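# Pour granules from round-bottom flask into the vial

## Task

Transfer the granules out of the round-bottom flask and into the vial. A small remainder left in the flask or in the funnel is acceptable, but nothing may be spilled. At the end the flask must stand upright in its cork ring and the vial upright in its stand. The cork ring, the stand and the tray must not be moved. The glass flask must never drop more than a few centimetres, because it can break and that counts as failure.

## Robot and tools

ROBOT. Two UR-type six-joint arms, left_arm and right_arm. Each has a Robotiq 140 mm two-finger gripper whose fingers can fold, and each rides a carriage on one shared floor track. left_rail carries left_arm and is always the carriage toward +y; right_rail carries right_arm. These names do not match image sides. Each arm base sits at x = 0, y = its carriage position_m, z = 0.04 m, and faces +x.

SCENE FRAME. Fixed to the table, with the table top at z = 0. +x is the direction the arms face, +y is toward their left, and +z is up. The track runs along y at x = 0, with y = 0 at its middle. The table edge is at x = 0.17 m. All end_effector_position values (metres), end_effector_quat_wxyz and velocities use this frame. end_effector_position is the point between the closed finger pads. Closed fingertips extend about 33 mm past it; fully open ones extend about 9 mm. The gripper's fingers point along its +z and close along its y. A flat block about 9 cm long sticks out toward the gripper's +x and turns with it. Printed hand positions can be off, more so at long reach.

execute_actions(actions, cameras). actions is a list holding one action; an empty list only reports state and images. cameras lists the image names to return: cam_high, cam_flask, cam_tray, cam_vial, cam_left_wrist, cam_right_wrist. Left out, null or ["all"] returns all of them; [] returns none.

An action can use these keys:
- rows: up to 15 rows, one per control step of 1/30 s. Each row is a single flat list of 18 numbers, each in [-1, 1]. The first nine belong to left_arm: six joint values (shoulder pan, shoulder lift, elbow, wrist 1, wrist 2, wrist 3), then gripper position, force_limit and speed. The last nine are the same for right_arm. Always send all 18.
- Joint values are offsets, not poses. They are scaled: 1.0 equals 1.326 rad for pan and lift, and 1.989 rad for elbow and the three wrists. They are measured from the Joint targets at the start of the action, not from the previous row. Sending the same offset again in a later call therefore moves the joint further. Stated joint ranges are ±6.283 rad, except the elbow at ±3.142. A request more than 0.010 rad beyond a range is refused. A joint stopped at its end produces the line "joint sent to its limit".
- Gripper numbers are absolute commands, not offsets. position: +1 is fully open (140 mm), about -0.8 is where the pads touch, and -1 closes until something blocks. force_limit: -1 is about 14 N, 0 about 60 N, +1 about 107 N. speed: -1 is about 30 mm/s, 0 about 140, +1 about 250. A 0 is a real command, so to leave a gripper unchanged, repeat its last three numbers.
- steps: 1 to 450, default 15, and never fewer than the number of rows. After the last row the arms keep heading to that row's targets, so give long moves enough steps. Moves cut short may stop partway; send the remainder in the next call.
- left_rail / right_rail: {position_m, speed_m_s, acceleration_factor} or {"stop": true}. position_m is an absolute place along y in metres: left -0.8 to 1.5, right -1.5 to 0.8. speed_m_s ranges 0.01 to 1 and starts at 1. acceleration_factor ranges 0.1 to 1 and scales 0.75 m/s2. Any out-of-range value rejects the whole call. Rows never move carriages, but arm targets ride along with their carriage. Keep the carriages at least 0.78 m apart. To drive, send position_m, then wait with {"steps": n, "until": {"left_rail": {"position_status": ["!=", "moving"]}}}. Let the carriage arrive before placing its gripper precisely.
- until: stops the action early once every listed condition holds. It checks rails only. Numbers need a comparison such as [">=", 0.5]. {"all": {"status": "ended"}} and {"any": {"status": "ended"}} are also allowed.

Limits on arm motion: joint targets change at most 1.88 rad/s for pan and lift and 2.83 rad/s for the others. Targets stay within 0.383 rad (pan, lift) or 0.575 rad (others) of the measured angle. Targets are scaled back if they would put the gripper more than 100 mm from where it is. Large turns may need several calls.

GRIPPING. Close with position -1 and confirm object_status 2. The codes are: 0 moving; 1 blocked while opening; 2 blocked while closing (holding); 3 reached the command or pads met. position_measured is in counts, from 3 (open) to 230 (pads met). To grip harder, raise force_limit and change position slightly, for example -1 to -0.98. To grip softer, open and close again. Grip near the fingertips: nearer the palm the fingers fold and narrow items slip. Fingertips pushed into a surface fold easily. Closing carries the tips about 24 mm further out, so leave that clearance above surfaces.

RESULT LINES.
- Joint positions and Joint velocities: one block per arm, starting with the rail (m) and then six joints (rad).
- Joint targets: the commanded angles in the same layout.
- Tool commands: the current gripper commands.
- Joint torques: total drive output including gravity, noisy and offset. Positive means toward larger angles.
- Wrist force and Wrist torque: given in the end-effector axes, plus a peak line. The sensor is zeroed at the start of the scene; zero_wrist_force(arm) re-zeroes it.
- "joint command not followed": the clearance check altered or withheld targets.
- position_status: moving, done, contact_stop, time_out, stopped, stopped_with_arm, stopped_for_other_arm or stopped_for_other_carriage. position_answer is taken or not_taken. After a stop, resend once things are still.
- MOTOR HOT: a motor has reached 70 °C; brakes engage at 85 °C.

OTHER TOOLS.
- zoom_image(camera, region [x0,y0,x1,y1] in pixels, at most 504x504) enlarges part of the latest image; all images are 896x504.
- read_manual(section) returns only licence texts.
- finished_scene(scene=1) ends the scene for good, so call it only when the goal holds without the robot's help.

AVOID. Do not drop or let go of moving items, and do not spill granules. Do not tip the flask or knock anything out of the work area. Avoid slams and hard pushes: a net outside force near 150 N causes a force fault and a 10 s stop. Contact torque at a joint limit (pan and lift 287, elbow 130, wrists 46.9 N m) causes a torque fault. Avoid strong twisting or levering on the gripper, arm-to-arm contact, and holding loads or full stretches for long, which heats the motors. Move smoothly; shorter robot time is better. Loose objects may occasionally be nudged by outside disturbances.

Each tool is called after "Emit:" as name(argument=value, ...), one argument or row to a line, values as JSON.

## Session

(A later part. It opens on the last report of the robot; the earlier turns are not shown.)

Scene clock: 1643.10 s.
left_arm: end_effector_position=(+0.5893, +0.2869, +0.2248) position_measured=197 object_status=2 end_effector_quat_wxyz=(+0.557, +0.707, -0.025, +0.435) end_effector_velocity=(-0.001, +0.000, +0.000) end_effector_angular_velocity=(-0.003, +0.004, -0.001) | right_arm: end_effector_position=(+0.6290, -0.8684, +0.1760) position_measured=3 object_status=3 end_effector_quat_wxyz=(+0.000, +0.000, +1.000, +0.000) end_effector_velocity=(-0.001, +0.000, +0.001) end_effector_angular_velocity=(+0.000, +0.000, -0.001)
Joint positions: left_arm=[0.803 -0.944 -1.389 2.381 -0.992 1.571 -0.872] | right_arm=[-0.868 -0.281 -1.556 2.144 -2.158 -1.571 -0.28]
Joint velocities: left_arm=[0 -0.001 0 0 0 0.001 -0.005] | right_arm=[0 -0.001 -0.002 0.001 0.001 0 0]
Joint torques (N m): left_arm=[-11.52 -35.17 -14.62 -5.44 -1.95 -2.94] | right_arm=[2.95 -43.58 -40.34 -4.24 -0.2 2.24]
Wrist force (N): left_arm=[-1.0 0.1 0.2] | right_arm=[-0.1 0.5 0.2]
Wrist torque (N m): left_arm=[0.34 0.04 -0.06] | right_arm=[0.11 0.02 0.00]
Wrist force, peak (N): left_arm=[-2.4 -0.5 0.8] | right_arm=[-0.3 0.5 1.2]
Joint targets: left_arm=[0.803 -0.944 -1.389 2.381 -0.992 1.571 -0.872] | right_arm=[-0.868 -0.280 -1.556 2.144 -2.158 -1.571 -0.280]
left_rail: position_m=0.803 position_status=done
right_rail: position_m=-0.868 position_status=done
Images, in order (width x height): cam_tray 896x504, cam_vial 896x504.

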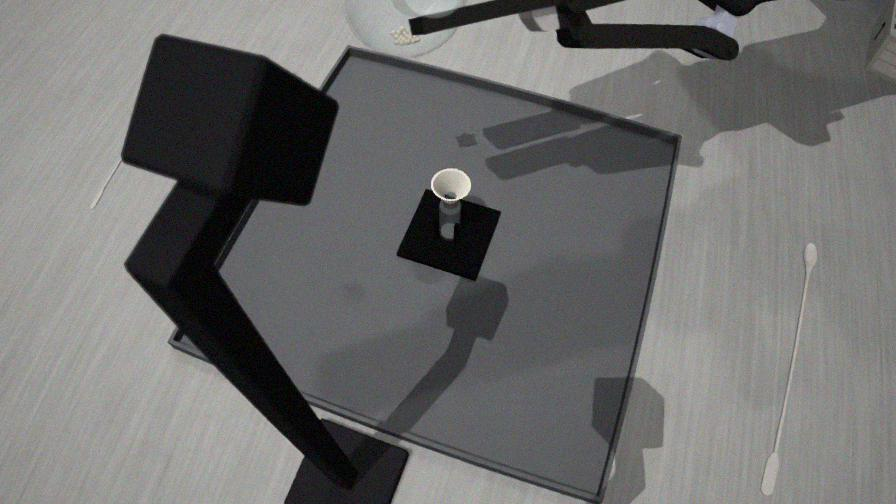

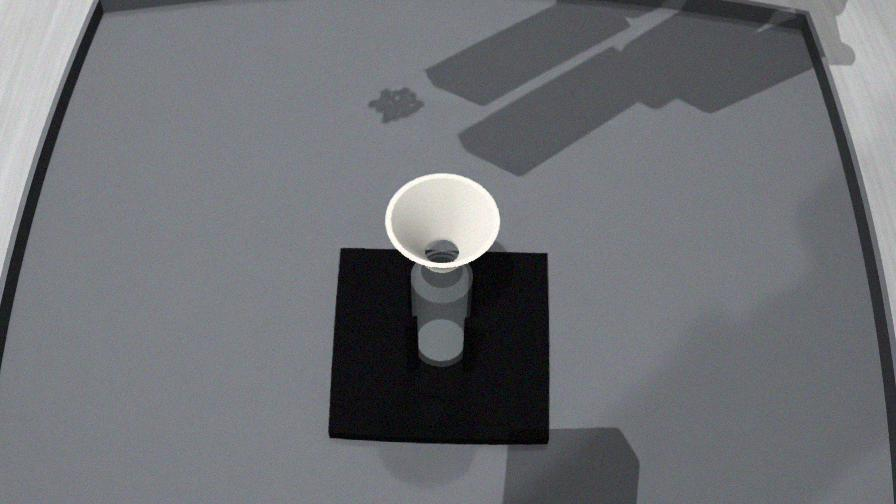

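Emit:
execute_actions(
  actions=[
    {"rows": [[-0.000162,0.001022,0.00015,-0.000832,0,-0.004794,-1.0,-0.75,-1.0,0,0,0,0,0,0,1.0,0.0,0.0],[-0.000639,0.004044,0.000595,-0.00329,0,-0.018966,-1.0,-0.75,-1.0,0,0,0,0,0,0,1.0,0.0,0.0],[-0.001413,0.008933,0.001313,-0.007269,0,-0.041897,-1.0,-0.75,-1.0,0,0,0,0,0,0,1.0,0.0,0.0],[-0.002447,0.015475,0.002276,-0.012593,0,-0.072584,-1.0,-0.75,-1.0,0,0,0,0,0,0,1.0,0.0,0.0],[-0.003698,0.023386,0.003439,-0.01903,0,-0.109687,-1.0,-0.75,-1.0,0,0,0,0,0,0,1.0,0.0,0.0],[-0.005111,0.032319,0.004752,-0.026298,0,-0.151583,-1.0,-0.75,-1.0,0,0,0,0,0,0,1.0,0.0,0.0],[-0.006623,0.041883,0.006159,-0.034081,0,-0.196442,-1.0,-0.75,-1.0,0,0,0,0,0,0,1.0,0.0,0.0],[-0.00817,0.051661,0.007596,-0.042037,0,-0.242304,-1.0,-0.75,-1.0,0,0,0,0,0,0,1.0,0.0,0.0],[-0.009682,0.061225,0.009003,-0.04982,0,-0.287163,-1.0,-0.75,-1.0,0,0,0,0,0,0,1.0,0.0,0.0],[-0.011095,0.070158,0.010316,-0.057089,0,-0.32906,-1.0,-0.75,-1.0,0,0,0,0,0,0,1.0,0.0,0.0],[-0.012346,0.078069,0.011479,-0.063525,0,-0.366162,-1.0,-0.75,-1.0,0,0,0,0,0,0,1.0,0.0,0.0],[-0.01338,0.084611,0.012442,-0.068849,0,-0.396849,-1.0,-0.75,-1.0,0,0,0,0,0,0,1.0,0.0,0.0],[-0.014154,0.0895,0.01316,-0.072828,0,-0.41978,-1.0,-0.75,-1.0,0,0,0,0,0,0,1.0,0.0,0.0],[-0.014631,0.092522,0.013605,-0.075286,0,-0.433952,-1.0,-0.75,-1.0,0,0,0,0,0,0,1.0,0.0,0.0],[-0.014793,0.093544,0.013755,-0.076118,0,-0.438746,-1.0,-0.75,-1.0,0,0,0,0,0,0,1.0,0.0,0.0]], "steps": 20},
  ],
  cameras=["cam_high", "cam_tray", "cam_vial"],
)

Scene clock: 1665.90 s.
left_arm: end_effector_position=(+0.5779, +0.2772, +0.1648) position_measured=197 object_status=2 end_effector_quat_wxyz=(+0.690, +0.654, +0.269, +0.152) end_effector_velocity=(+0.000, +0.000, -0.001) end_effector_angular_velocity=(-0.001, +0.003, -0.001) | right_arm: end_effector_position=(+0.6290, -0.8684, +0.1760) position_measured=3 object_status=3 end_effector_quat_wxyz=(+0.000, +0.000, +1.000, +0.000) end_effector_velocity=(-0.001, +0.001, -0.001) end_effector_angular_velocity=(+0.001, +0.002, +0.001)
Joint positions: left_arm=[0.803 -0.963 -1.265 2.408 -1.143 1.571 -1.744] | right_arm=[-0.868 -0.281 -1.556 2.144 -2.158 -1.571 -0.28]
Joint velocities: left_arm=[0 0 0.001 0 0 0.001 -0.003] | right_arm=[0 0.001 0 0.001 0.001 0.001 0]
Joint torques (N m): left_arm=[-13.09 -40.54 -8.84 -5.23 -2.02 -3.67] | right_arm=[4.33 -44.98 -40.13 -4.28 -0.74 2.03]
Wrist force (N): left_arm=[-0.6 0.4 -0.2] | right_arm=[0.0 0.2 0.2]
Wrist torque (N m): left_arm=[0.35 -0.01 -0.05] | right_arm=[0.05 -0.01 0.00]
Wrist force, peak (N): left_arm=[-1.8 -0.3 0.3] | right_arm=[0.2 0.3 1.2]
Joint targets: left_arm=[0.803 -0.963 -1.265 2.408 -1.143 1.571 -1.745] | right_arm=[-0.868 -0.280 -1.556 2.144 -2.158 -1.571 -0.280]
left_rail: position_m=0.803 position_status=done
right_rail: position_m=-0.868 position_status=done
Images, in order (width x height): cam_high 896x504, cam_tray 896x504, cam_vial 896x504.

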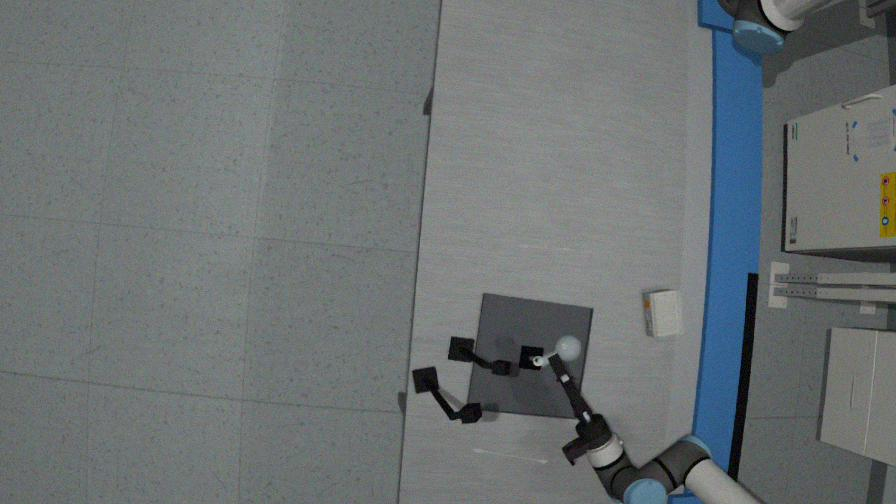

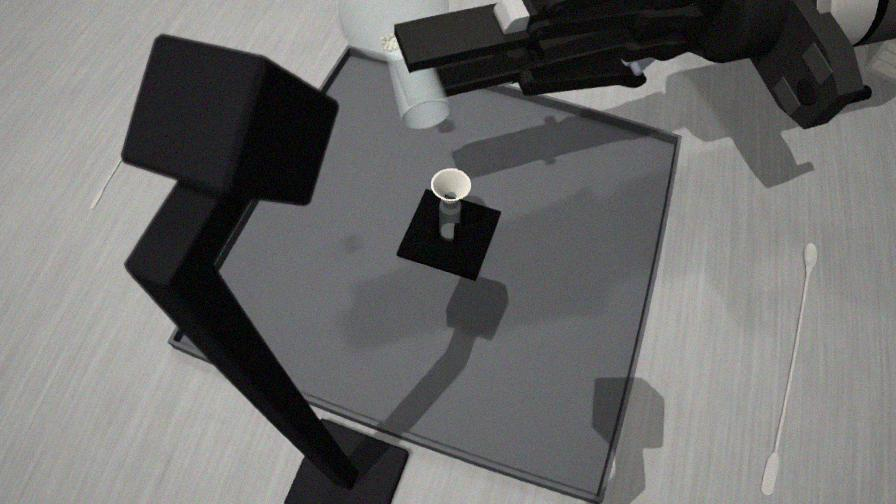

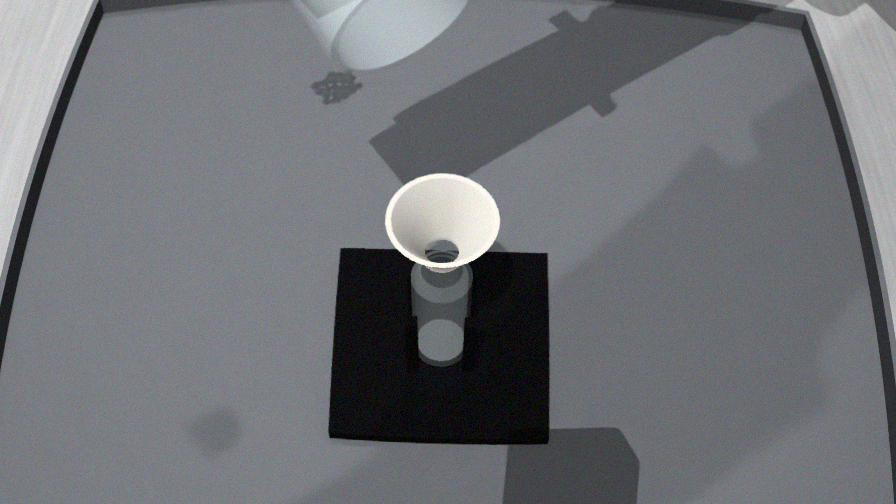

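Emit:
zoom_image(
  camera="cam_vial",
  region=[240, 0, 560, 290],
)

Emit:
zoom_image(
  camera="cam_tray",
  region=[330, 20, 530, 290],
)

Emit:
zoom_image(
  camera="cam_high",
  region=[490, 320, 590, 400],
)

Scaled by 1.575 from the camera's 896x504 image, which has a finer 1280x720 frame.

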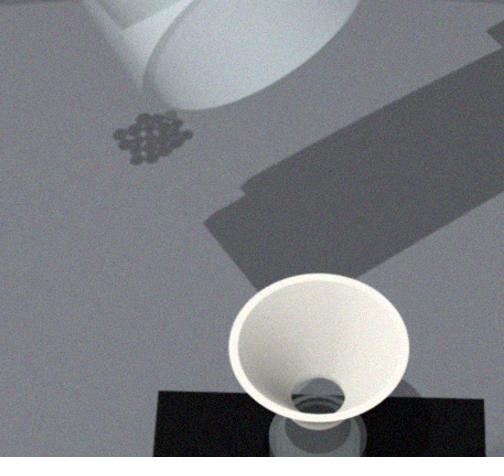

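Scaled by 1.867 from the camera's 896x504 image, which has a finer 1280x720 frame.

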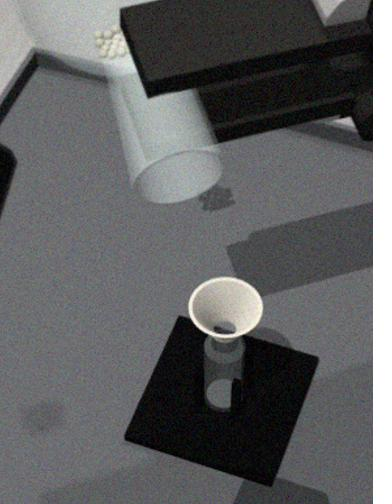

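Scaled by 5.040 from the camera's 896x504 image, which has a finer 1280x720 frame.

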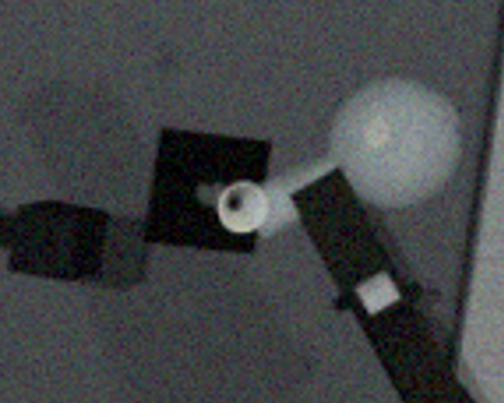

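Emit:
execute_actions(
  actions=[
    {"rows": [[0,0.001545,0.000096,-0.001126,0,0,-1.0,-0.75,-1.0,0,0,0,0,0,0,1.0,0.0,0.0],[0,0.005992,0.000371,-0.004366,0,0,-1.0,-0.75,-1.0,0,0,0,0,0,0,1.0,0.0,0.0],[0,0.012807,0.000794,-0.009332,0,0,-1.0,-0.75,-1.0,0,0,0,0,0,0,1.0,0.0,0.0],[0,0.021166,0.001311,-0.015422,0,0,-1.0,-0.75,-1.0,0,0,0,0,0,0,1.0,0.0,0.0],[0,0.030061,0.001863,-0.021904,0,0,-1.0,-0.75,-1.0,0,0,0,0,0,0,1.0,0.0,0.0],[0,0.03842,0.002381,-0.027995,0,0,-1.0,-0.75,-1.0,0,0,0,0,0,0,1.0,0.0,0.0],[0,0.045234,0.002803,-0.03296,0,0,-1.0,-0.75,-1.0,0,0,0,0,0,0,1.0,0.0,0.0],[0,0.049682,0.003078,-0.0362,0,0,-1.0,-0.75,-1.0,0,0,0,0,0,0,1.0,0.0,0.0],[0,0.051227,0.003174,-0.037326,0,0,-1.0,-0.75,-1.0,0,0,0,0,0,0,1.0,0.0,0.0]], "steps": 13},
  ],
  cameras=["cam_high", "cam_tray", "cam_vial"],
)

Emit:
zoom_image(
  camera="cam_vial",
  region=[240, 0, 560, 290],
)

Emit:
zoom_image(
  camera="cam_tray",
  region=[330, 20, 530, 290],
)

Emit:
zoom_image(
  camera="cam_high",
  region=[510, 330, 570, 390],
)

Scene clock: 1702.30 s.
left_arm: end_effector_position=(+0.5779, +0.2772, +0.1350) position_measured=197 object_status=2 end_effector_quat_wxyz=(+0.690, +0.654, +0.269, +0.152) end_effector_velocity=(+0.000, +0.000, -0.001) end_effector_angular_velocity=(+0.000, +0.000, +0.000) | right_arm: end_effector_position=(+0.6290, -0.8684, +0.1760) position_measured=3 object_status=3 end_effector_quat_wxyz=(+0.000, +0.000, +1.000, +0.000) end_effector_velocity=(-0.001, +0.000, -0.001) end_effector_angular_velocity=(+0.001, +0.003, -0.001)
Joint positions: left_arm=[0.803 -0.963 -1.197 2.415 -1.217 1.571 -1.745] | right_arm=[-0.868 -0.281 -1.556 2.144 -2.158 -1.571 -0.281]
Joint velocities: left_arm=[0 0 0.003 0 -0.003 0.001 0] | right_arm=[0 -0.001 0.001 0.001 0.001 0 0]
Joint torques (N m): left_arm=[-9.17 -37.88 -5.11 -5.41 -2.05 -2.26] | right_arm=[5.5 -45.57 -39.39 -4.59 -0.92 2.2]
Wrist force (N): left_arm=[-0.1 -0.2 -0.4] | right_arm=[0.0 0.4 0.5]
Wrist torque (N m): left_arm=[0.22 -0.14 -0.06] | right_arm=[0.08 0.01 0.00]
Wrist force, peak (N): left_arm=[-0.5 1.5 -0.2] | right_arm=[-0.4 0.5 1.0]
Joint targets: left_arm=[0.803 -0.963 -1.197 2.415 -1.218 1.571 -1.745] | right_arm=[-0.868 -0.280 -1.556 2.144 -2.158 -1.571 -0.280]
left_rail: position_m=0.803 position_status=done
right_rail: position_m=-0.868 position_status=done
Images, in order (width x height): cam_high 896x504, cam_tray 896x504, cam_vial 896x504.

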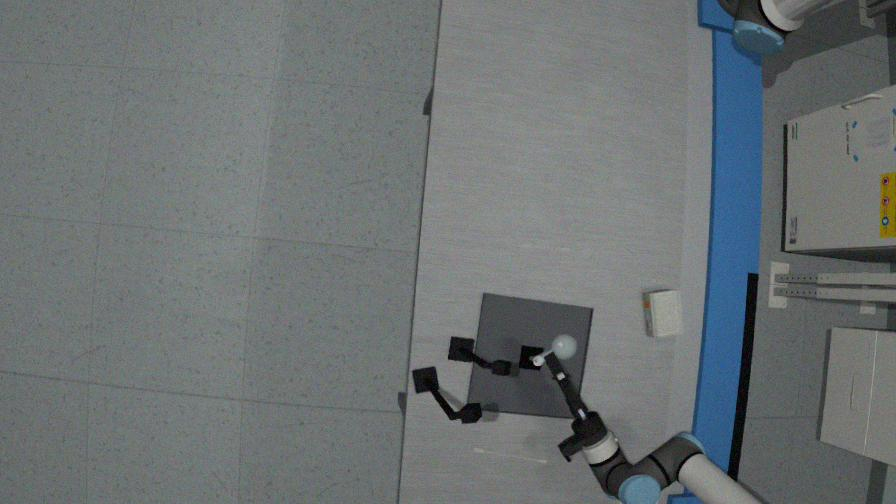

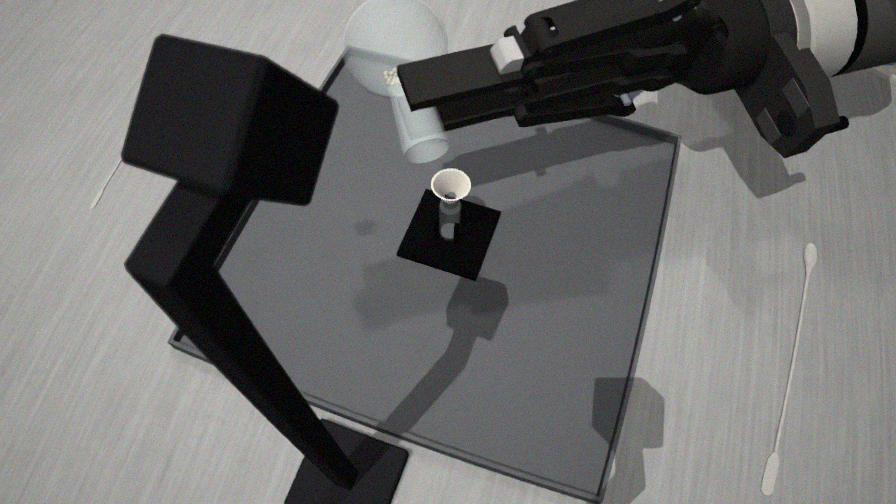

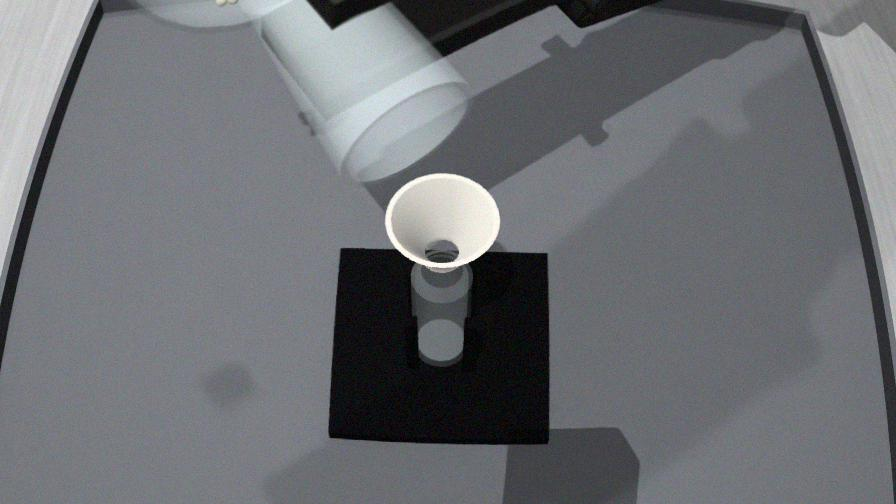

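Scaled by 1.575 from the camera's 896x504 image, which has a finer 1280x720 frame.

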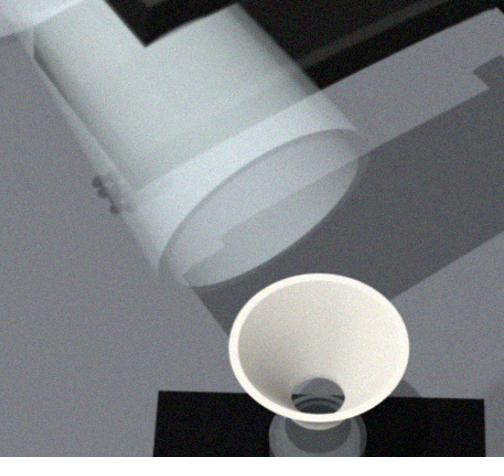

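Scaled by 1.867 from the camera's 896x504 image, which has a finer 1280x720 frame.

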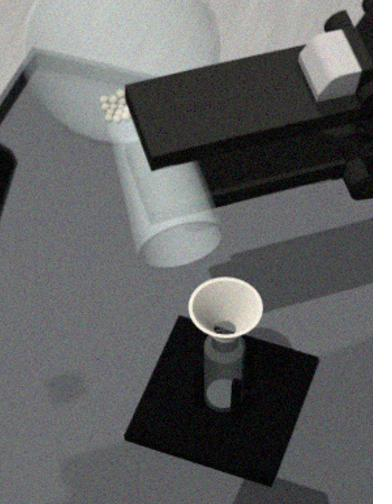

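Scaled by 8.400 from the camera's 896x504 image, which has a finer 1280x720 frame.

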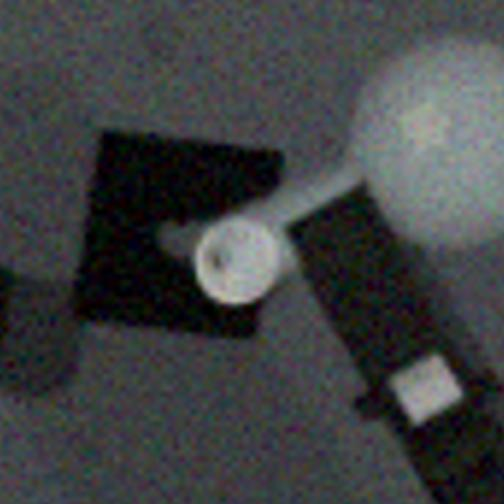

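Emit:
execute_actions(
  actions=[
    {"rows": [[-0.000047,0.000009,0.000199,-0.000205,0,-0.00299,-1.0,-0.75,-1.0,0,0,0,0,0,0,1.0,0.0,0.0],[-0.000183,0.000037,0.000783,-0.000808,0,-0.011756,-1.0,-0.75,-1.0,0,0,0,0,0,0,1.0,0.0,0.0],[-0.0004,0.000082,0.001711,-0.001766,0,-0.025701,-1.0,-0.75,-1.0,0,0,0,0,0,0,1.0,0.0,0.0],[-0.000684,0.000139,0.002921,-0.003014,0,-0.043875,-1.0,-0.75,-1.0,0,0,0,0,0,0,1.0,0.0,0.0],[-0.001013,0.000206,0.00433,-0.004468,0,-0.065038,-1.0,-0.75,-1.0,0,0,0,0,0,0,1.0,0.0,0.0],[-0.001367,0.000279,0.005843,-0.006028,0,-0.087749,-1.0,-0.75,-1.0,0,0,0,0,0,0,1.0,0.0,0.0],[-0.001721,0.000351,0.007355,-0.007588,0,-0.11046,-1.0,-0.75,-1.0,0,0,0,0,0,0,1.0,0.0,0.0],[-0.002051,0.000418,0.008764,-0.009042,0,-0.131624,-1.0,-0.75,-1.0,0,0,0,0,0,0,1.0,0.0,0.0],[-0.002334,0.000475,0.009974,-0.01029,0,-0.149797,-1.0,-0.75,-1.0,0,0,0,0,0,0,1.0,0.0,0.0],[-0.002551,0.00052,0.010902,-0.011248,0,-0.163742,-1.0,-0.75,-1.0,0,0,0,0,0,0,1.0,0.0,0.0],[-0.002687,0.000548,0.011486,-0.011851,0,-0.172508,-1.0,-0.75,-1.0,0,0,0,0,0,0,1.0,0.0,0.0],[-0.002734,0.000557,0.011685,-0.012056,0,-0.175498,-1.0,-0.75,-1.0,0,0,0,0,0,0,1.0,0.0,0.0]], "steps": 16},
  ],
  cameras=["cam_high", "cam_tray", "cam_vial"],
)

Emit:
zoom_image(
  camera="cam_vial",
  region=[280, 30, 600, 290],
)

Emit:
zoom_image(
  camera="cam_tray",
  region=[330, 20, 530, 290],
)

Emit:
zoom_image(
  camera="cam_high",
  region=[510, 330, 570, 390],
)

Scene clock: 1786.63 s.
left_arm: end_effector_position=(+0.5689, +0.2853, +0.1301) position_measured=197 object_status=2 end_effector_quat_wxyz=(+0.706, +0.598, +0.378, +0.029) end_effector_velocity=(+0.000, +0.000, +0.000) end_effector_angular_velocity=(-0.001, +0.003, +0.000) | right_arm: end_effector_position=(+0.6290, -0.8684, +0.1760) position_measured=3 object_status=3 end_effector_quat_wxyz=(+0.000, +0.000, +1.000, +0.000) end_effector_velocity=(+0.000, +0.000, +0.000) end_effector_angular_velocity=(+0.000, +0.000, +0.000)
Joint positions: left_arm=[0.803 -0.967 -1.196 2.438 -1.242 1.571 -2.093] | right_arm=[-0.868 -0.281 -1.556 2.144 -2.158 -1.571 -0.28]
Joint velocities: left_arm=[0 0 0 0.001 0 0 -0.003] | right_arm=[0 0 0 0 0 0 0]
Joint torques (N m): left_arm=[-12.44 -42.15 -4.59 -5.51 -1.85 -3.08] | right_arm=[5.73 -43.98 -39.89 -4.16 -0.54 2.54]
Wrist force (N): left_arm=[0.5 0.3 -0.3] | right_arm=[0.1 0.5 0.7]
Wrist torque (N m): left_arm=[0.26 -0.27 -0.09] | right_arm=[0.11 -0.03 0.00]
Wrist force, peak (N): left_arm=[-1.1 -0.2 0.1] | right_arm=[0.3 0.4 1.1]
Joint targets: left_arm=[0.803 -0.967 -1.196 2.438 -1.242 1.571 -2.094] | right_arm=[-0.868 -0.280 -1.556 2.144 -2.158 -1.571 -0.280]
left_rail: position_m=0.803 position_status=done
right_rail: position_m=-0.868 position_status=done
Images, in order (width x height): cam_high 896x504, cam_tray 896x504, cam_vial 896x504.

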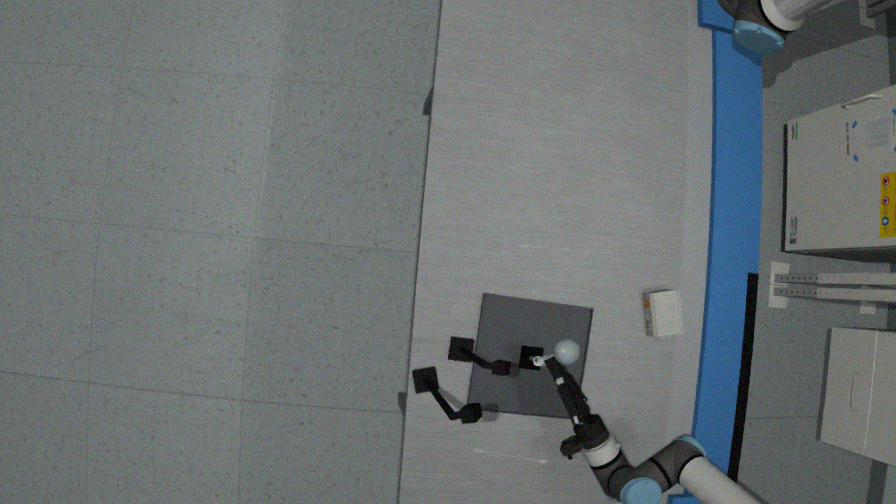

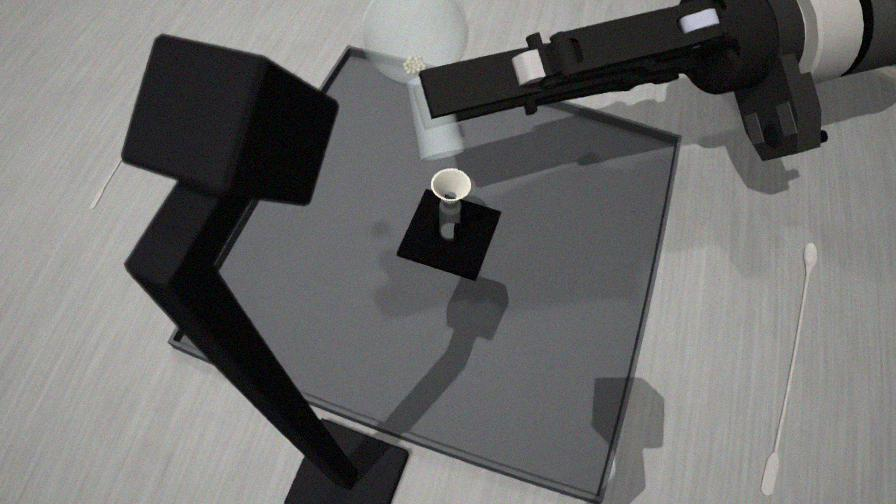

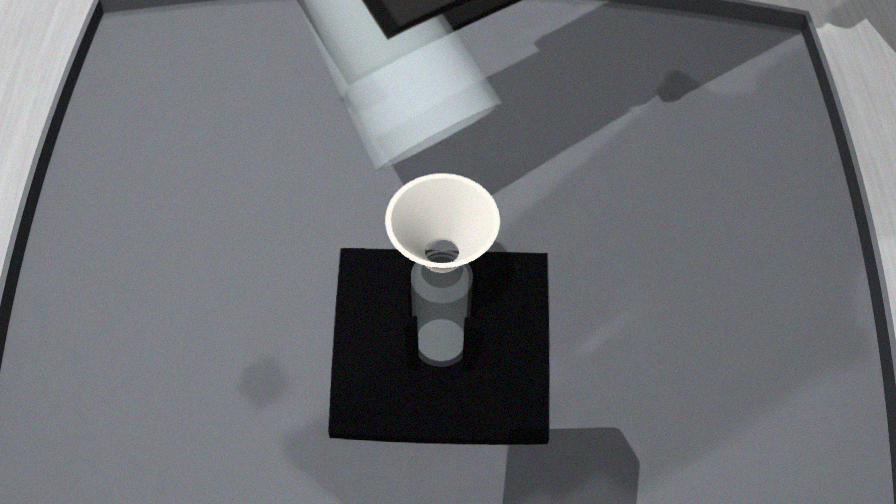

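Scaled by 1.575 from the camera's 896x504 image, which has a finer 1280x720 frame.

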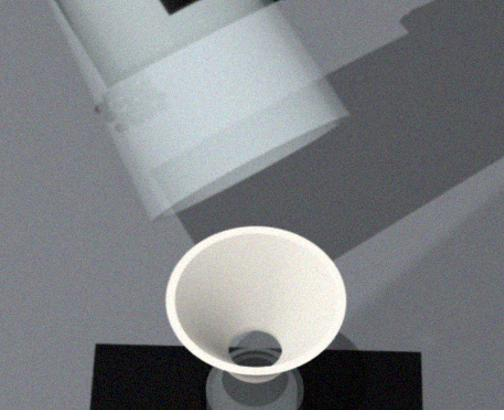

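Scaled by 1.867 from the camera's 896x504 image, which has a finer 1280x720 frame.

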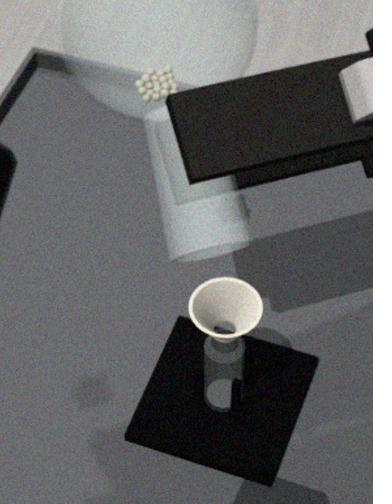

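Scaled by 8.400 from the camera's 896x504 image, which has a finer 1280x720 frame.

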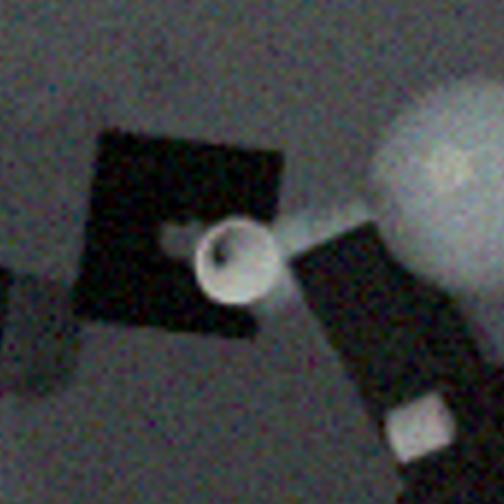

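Emit:
execute_actions(
  actions=[],
  cameras=["cam_left_wrist"],
)

Scene clock: 1814.97 s.
left_arm: end_effector_position=(+0.5689, +0.2854, +0.1301) position_measured=197 object_status=2 end_effector_quat_wxyz=(+0.706, +0.598, +0.378, +0.029) end_effector_velocity=(+0.000, +0.000, +0.000) end_effector_angular_velocity=(+0.000, +0.001, +0.000) | right_arm: end_effector_position=(+0.6290, -0.8684, +0.1760) position_measured=3 object_status=3 end_effector_quat_wxyz=(+0.000, +0.000, +1.000, +0.000) end_effector_velocity=(+0.000, +0.001, +0.000) end_effector_angular_velocity=(+0.002, +0.000, +0.001)
Joint positions: left_arm=[0.803 -0.967 -1.196 2.438 -1.242 1.571 -2.094] | right_arm=[-0.868 -0.281 -1.556 2.144 -2.158 -1.571 -0.28]
Joint velocities: left_arm=[0 0 0 0 0 0 -0.001] | right_arm=[0 0.001 0 0 0.001 0.001 0]
Joint torques (N m): left_arm=[-0.86 -46.62 -23.64 -2.18 -2.08 -1.95] | right_arm=[5.37 -44.04 -40.52 -3.92 -0.34 2.23]
Wrist force (N): left_arm=[-0.3 -0.1 -0.4] | right_arm=[-0.1 0.5 0.0]
Wrist torque (N m): left_arm=[0.18 -0.10 -0.08] | right_arm=[0.11 0.00 0.00]
Wrist force, peak (N): left_arm=[-0.5 -0.2 -0.9] | right_arm=[0.0 0.2 1.2]
Joint targets: left_arm=[0.803 -0.967 -1.196 2.438 -1.242 1.571 -2.094] | right_arm=[-0.868 -0.280 -1.556 2.144 -2.158 -1.571 -0.280]
Tool commands: left_gripper/position=-1.0 left_gripper/force_limit=-0.75 left_gripper/speed=-1.0 right_gripper/position=+1.0 right_gripper/force_limit=+0.0 right_gripper/speed=+0.0
left_rail: position_m=0.803 position_status=done
right_rail: position_m=-0.868 position_status=done
Images, in order (width x height): cam_left_wrist 896x504.

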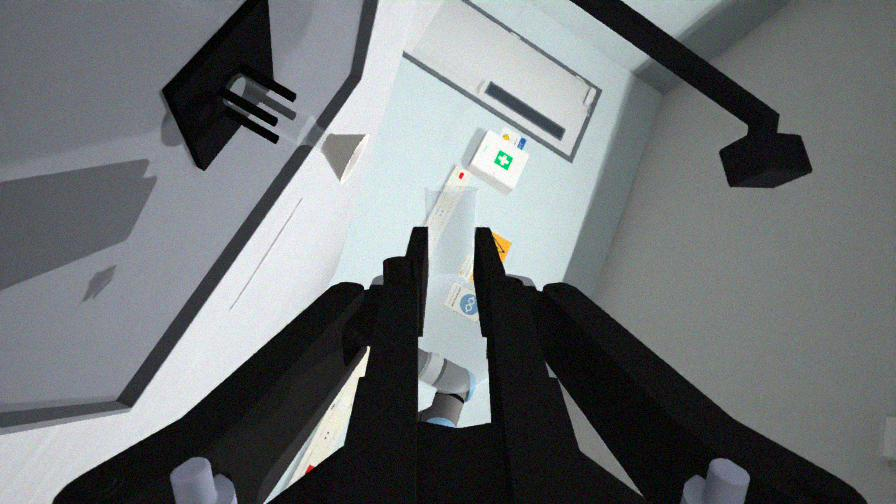

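Emit:
execute_actions(
  actions=[
    {"rows": [[-0.000164,-0.000734,-0.000233,0.001922,0,0,-1.0,-0.75,-1.0,0,0,0,0,0,0,1.0,0.0,0.0],[-0.000644,-0.002886,-0.000917,0.007555,0,0,-1.0,-0.75,-1.0,0,0,0,0,0,0,1.0,0.0,0.0],[-0.001408,-0.006309,-0.002004,0.016518,0,0,-1.0,-0.75,-1.0,0,0,0,0,0,0,1.0,0.0,0.0],[-0.002404,-0.01077,-0.003421,0.028197,0,0,-1.0,-0.75,-1.0,0,0,0,0,0,0,1.0,0.0,0.0],[-0.003563,-0.015965,-0.00507,0.041798,0,0,-1.0,-0.75,-1.0,0,0,0,0,0,0,1.0,0.0,0.0],[-0.004807,-0.02154,-0.006841,0.056395,0,0,-1.0,-0.75,-1.0,0,0,0,0,0,0,1.0,0.0,0.0],[-0.006051,-0.027114,-0.008612,0.070991,0,0,-1.0,-0.75,-1.0,0,0,0,0,0,0,1.0,0.0,0.0],[-0.007211,-0.032309,-0.010262,0.084592,0,0,-1.0,-0.75,-1.0,0,0,0,0,0,0,1.0,0.0,0.0],[-0.008206,-0.03677,-0.011678,0.096271,0,0,-1.0,-0.75,-1.0,0,0,0,0,0,0,1.0,0.0,0.0],[-0.00897,-0.040193,-0.012765,0.105234,0,0,-1.0,-0.75,-1.0,0,0,0,0,0,0,1.0,0.0,0.0],[-0.00945,-0.042345,-0.013449,0.110867,0,0,-1.0,-0.75,-1.0,0,0,0,0,0,0,1.0,0.0,0.0],[-0.009614,-0.043079,-0.013682,0.112789,0,0,-1.0,-0.75,-1.0,0,0,0,0,0,0,1.0,0.0,0.0]], "steps": 16},
  ],
  cameras=["cam_tray", "cam_vial", "cam_left_wrist"],
)

Emit:
zoom_image(
  camera="cam_vial",
  region=[280, 30, 600, 290],
)

Emit:
zoom_image(
  camera="cam_left_wrist",
  region=[240, 60, 560, 290],
)

Emit:
zoom_image(
  camera="cam_tray",
  region=[330, 20, 530, 290],
)

Scene clock: 1936.03 s.
left_arm: end_effector_position=(+0.5578, +0.2849, +0.1131) position_measured=197 object_status=2 end_effector_quat_wxyz=(+0.656, +0.641, +0.399, +0.022) end_effector_velocity=(-0.001, +0.000, +0.000) end_effector_angular_velocity=(+0.002, +0.000, -0.001) | right_arm: end_effector_position=(+0.6290, -0.8684, +0.1760) position_measured=3 object_status=3 end_effector_quat_wxyz=(+0.000, +0.000, +1.000, +0.000) end_effector_velocity=(+0.001, +0.000, +0.001) end_effector_angular_velocity=(+0.000, -0.002, +0.000)
Joint positions: left_arm=[0.803 -0.98 -1.253 2.411 -1.018 1.571 -2.094] | right_arm=[-0.868 -0.281 -1.556 2.144 -2.158 -1.571 -0.28]
Joint velocities: left_arm=[0 -0.001 -0.001 0 0.003 0 0.001] | right_arm=[0 0 -0.001 -0.001 0 0 0]
Joint torques (N m): left_arm=[-10.93 -64.07 -32.52 -0.95 -1.68 -1.67] | right_arm=[5.76 -47.5 -40.35 -4.49 -0.13 1.98]
Wrist force (N): left_arm=[-0.1 0.6 -0.3] | right_arm=[-0.4 0.3 0.8]
Wrist torque (N m): left_arm=[0.30 -0.08 -0.06] | right_arm=[0.06 0.08 0.01]
Wrist force, peak (N): left_arm=[-0.3 0.4 -1.0] | right_arm=[-0.2 0.6 1.2]
Joint targets: left_arm=[0.803 -0.980 -1.253 2.411 -1.017 1.571 -2.094] | right_arm=[-0.868 -0.280 -1.556 2.144 -2.158 -1.571 -0.280]
left_rail: position_m=0.803 position_status=done
right_rail: position_m=-0.868 position_status=done
Images, in order (width x height): cam_tray 896x504, cam_vial 896x504, cam_left_wrist 896x504.

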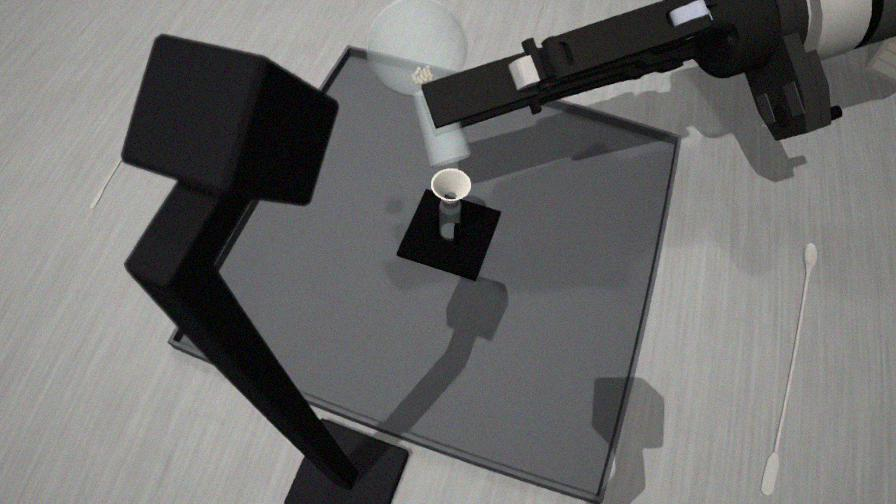

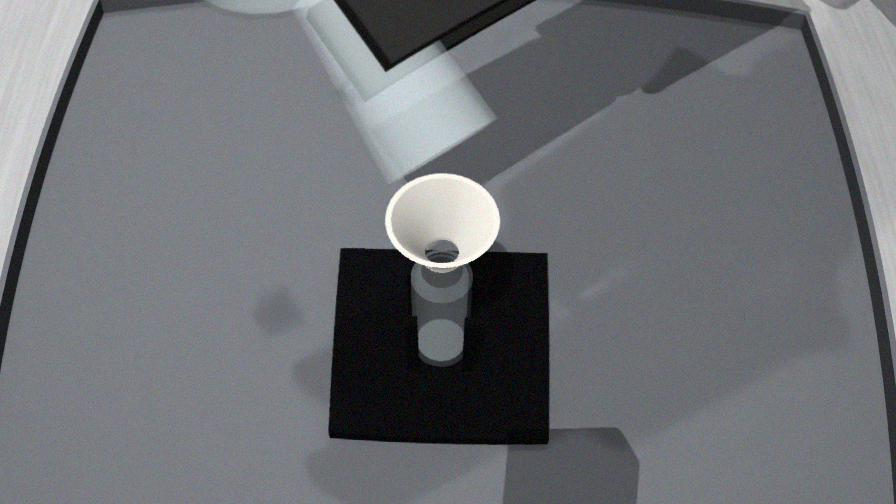

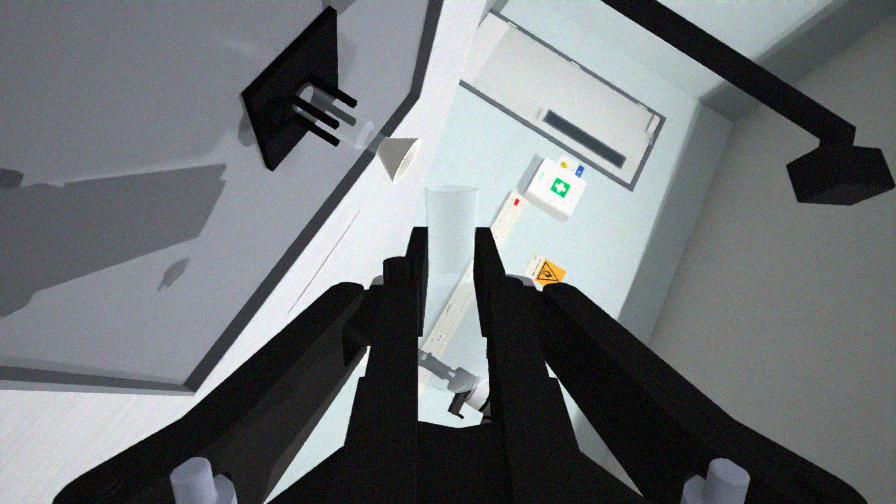

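Scaled by 1.575 from the camera's 896x504 image, which has a finer 1280x720 frame.

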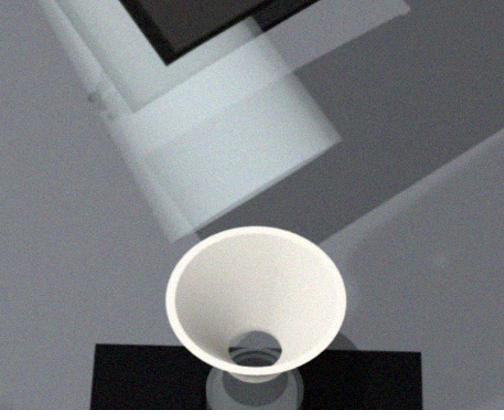

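Scaled by 1.575 from the camera's 896x504 image, which has a finer 1280x720 frame.

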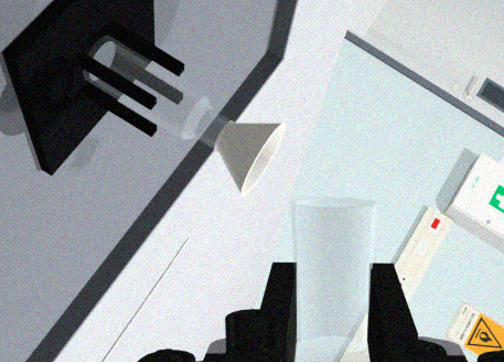

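Scaled by 1.867 from the camera's 896x504 image, which has a finer 1280x720 frame.

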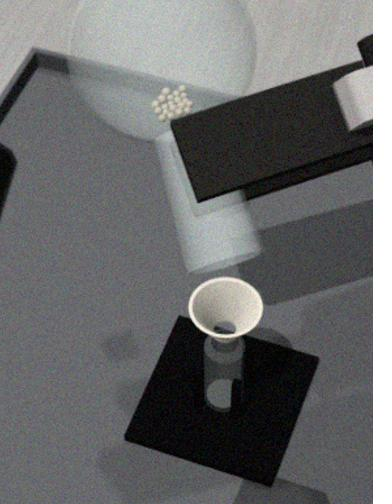

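I'll check the current state before pouring.

Emit:
execute_actions(
  actions=[],
  cameras=["cam_vial", "cam_tray", "cam_left_wrist"],
)

Scene clock: 2016.83 s.
left_arm: end_effector_position=(+0.5577, +0.2849, +0.1131) position_measured=197 object_status=2 end_effector_quat_wxyz=(+0.655, +0.641, +0.399, +0.022) end_effector_velocity=(+0.001, +0.000, +0.000) end_effector_angular_velocity=(+0.000, -0.001, +0.002) | right_arm: end_effector_position=(+0.6290, -0.8684, +0.1760) position_measured=3 object_status=3 end_effector_quat_wxyz=(+0.000, +0.000, +1.000, +0.000) end_effector_velocity=(+0.001, +0.000, +0.000) end_effector_angular_velocity=(-0.002, -0.001, +0.000)
Joint positions: left_arm=[0.803 -0.98 -1.253 2.411 -1.017 1.571 -2.094] | right_arm=[-0.868 -0.281 -1.556 2.144 -2.158 -1.571 -0.28]
Joint velocities: left_arm=[0 0.001 0 0 -0.001 -0.001 0.001] | right_arm=[0 0 0 0 -0.002 -0.001 0]
Joint torques (N m): left_arm=[0.02 -57.5 -17.39 -4.08 -1.62 -1.13] | right_arm=[5.37 -42.26 -40.21 -4.85 -0.28 1.79]
Wrist force (N): left_arm=[0.3 0.3 -0.5] | right_arm=[-0.3 0.2 0.4]
Wrist torque (N m): left_arm=[0.24 -0.16 -0.07] | right_arm=[0.04 0.06 0.00]
Wrist force, peak (N): left_arm=[-0.1 0.7 -1.1] | right_arm=[-0.1 0.5 1.1]
Joint targets: left_arm=[0.803 -0.980 -1.253 2.411 -1.017 1.571 -2.094] | right_arm=[-0.868 -0.280 -1.556 2.144 -2.158 -1.571 -0.280]
Tool commands: left_gripper/position=-1.0 left_gripper/force_limit=-0.75 left_gripper/speed=-1.0 right_gripper/position=+1.0 right_gripper/force_limit=+0.0 right_gripper/speed=+0.0
left_rail: position_m=0.803 position_status=done
right_rail: position_m=-0.868 position_status=done
Images, in order (width x height): cam_tray 896x504, cam_vial 896x504, cam_left_wrist 896x504.

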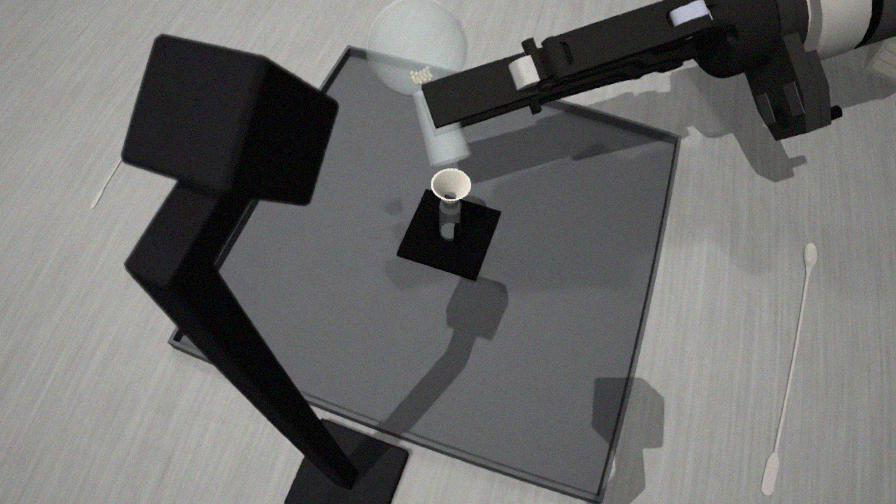

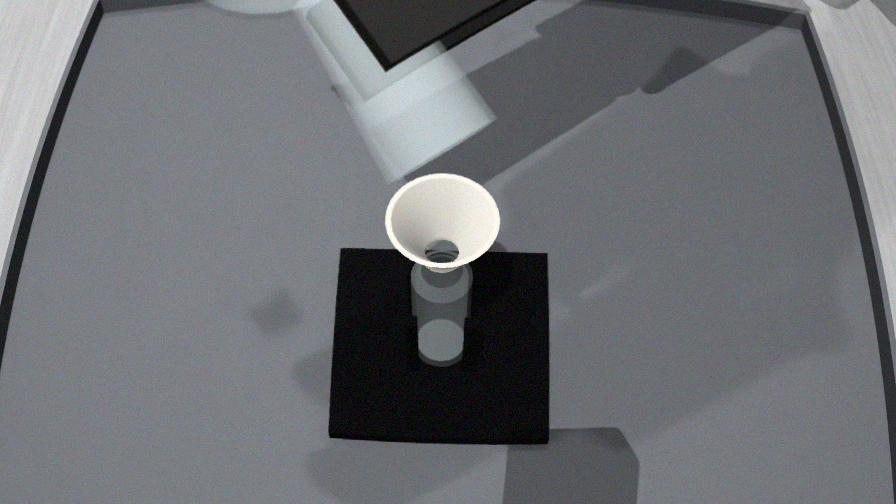

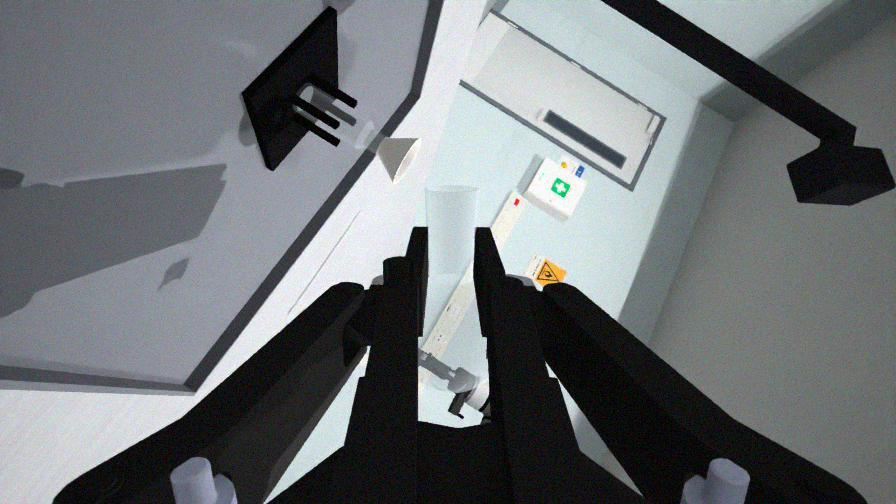

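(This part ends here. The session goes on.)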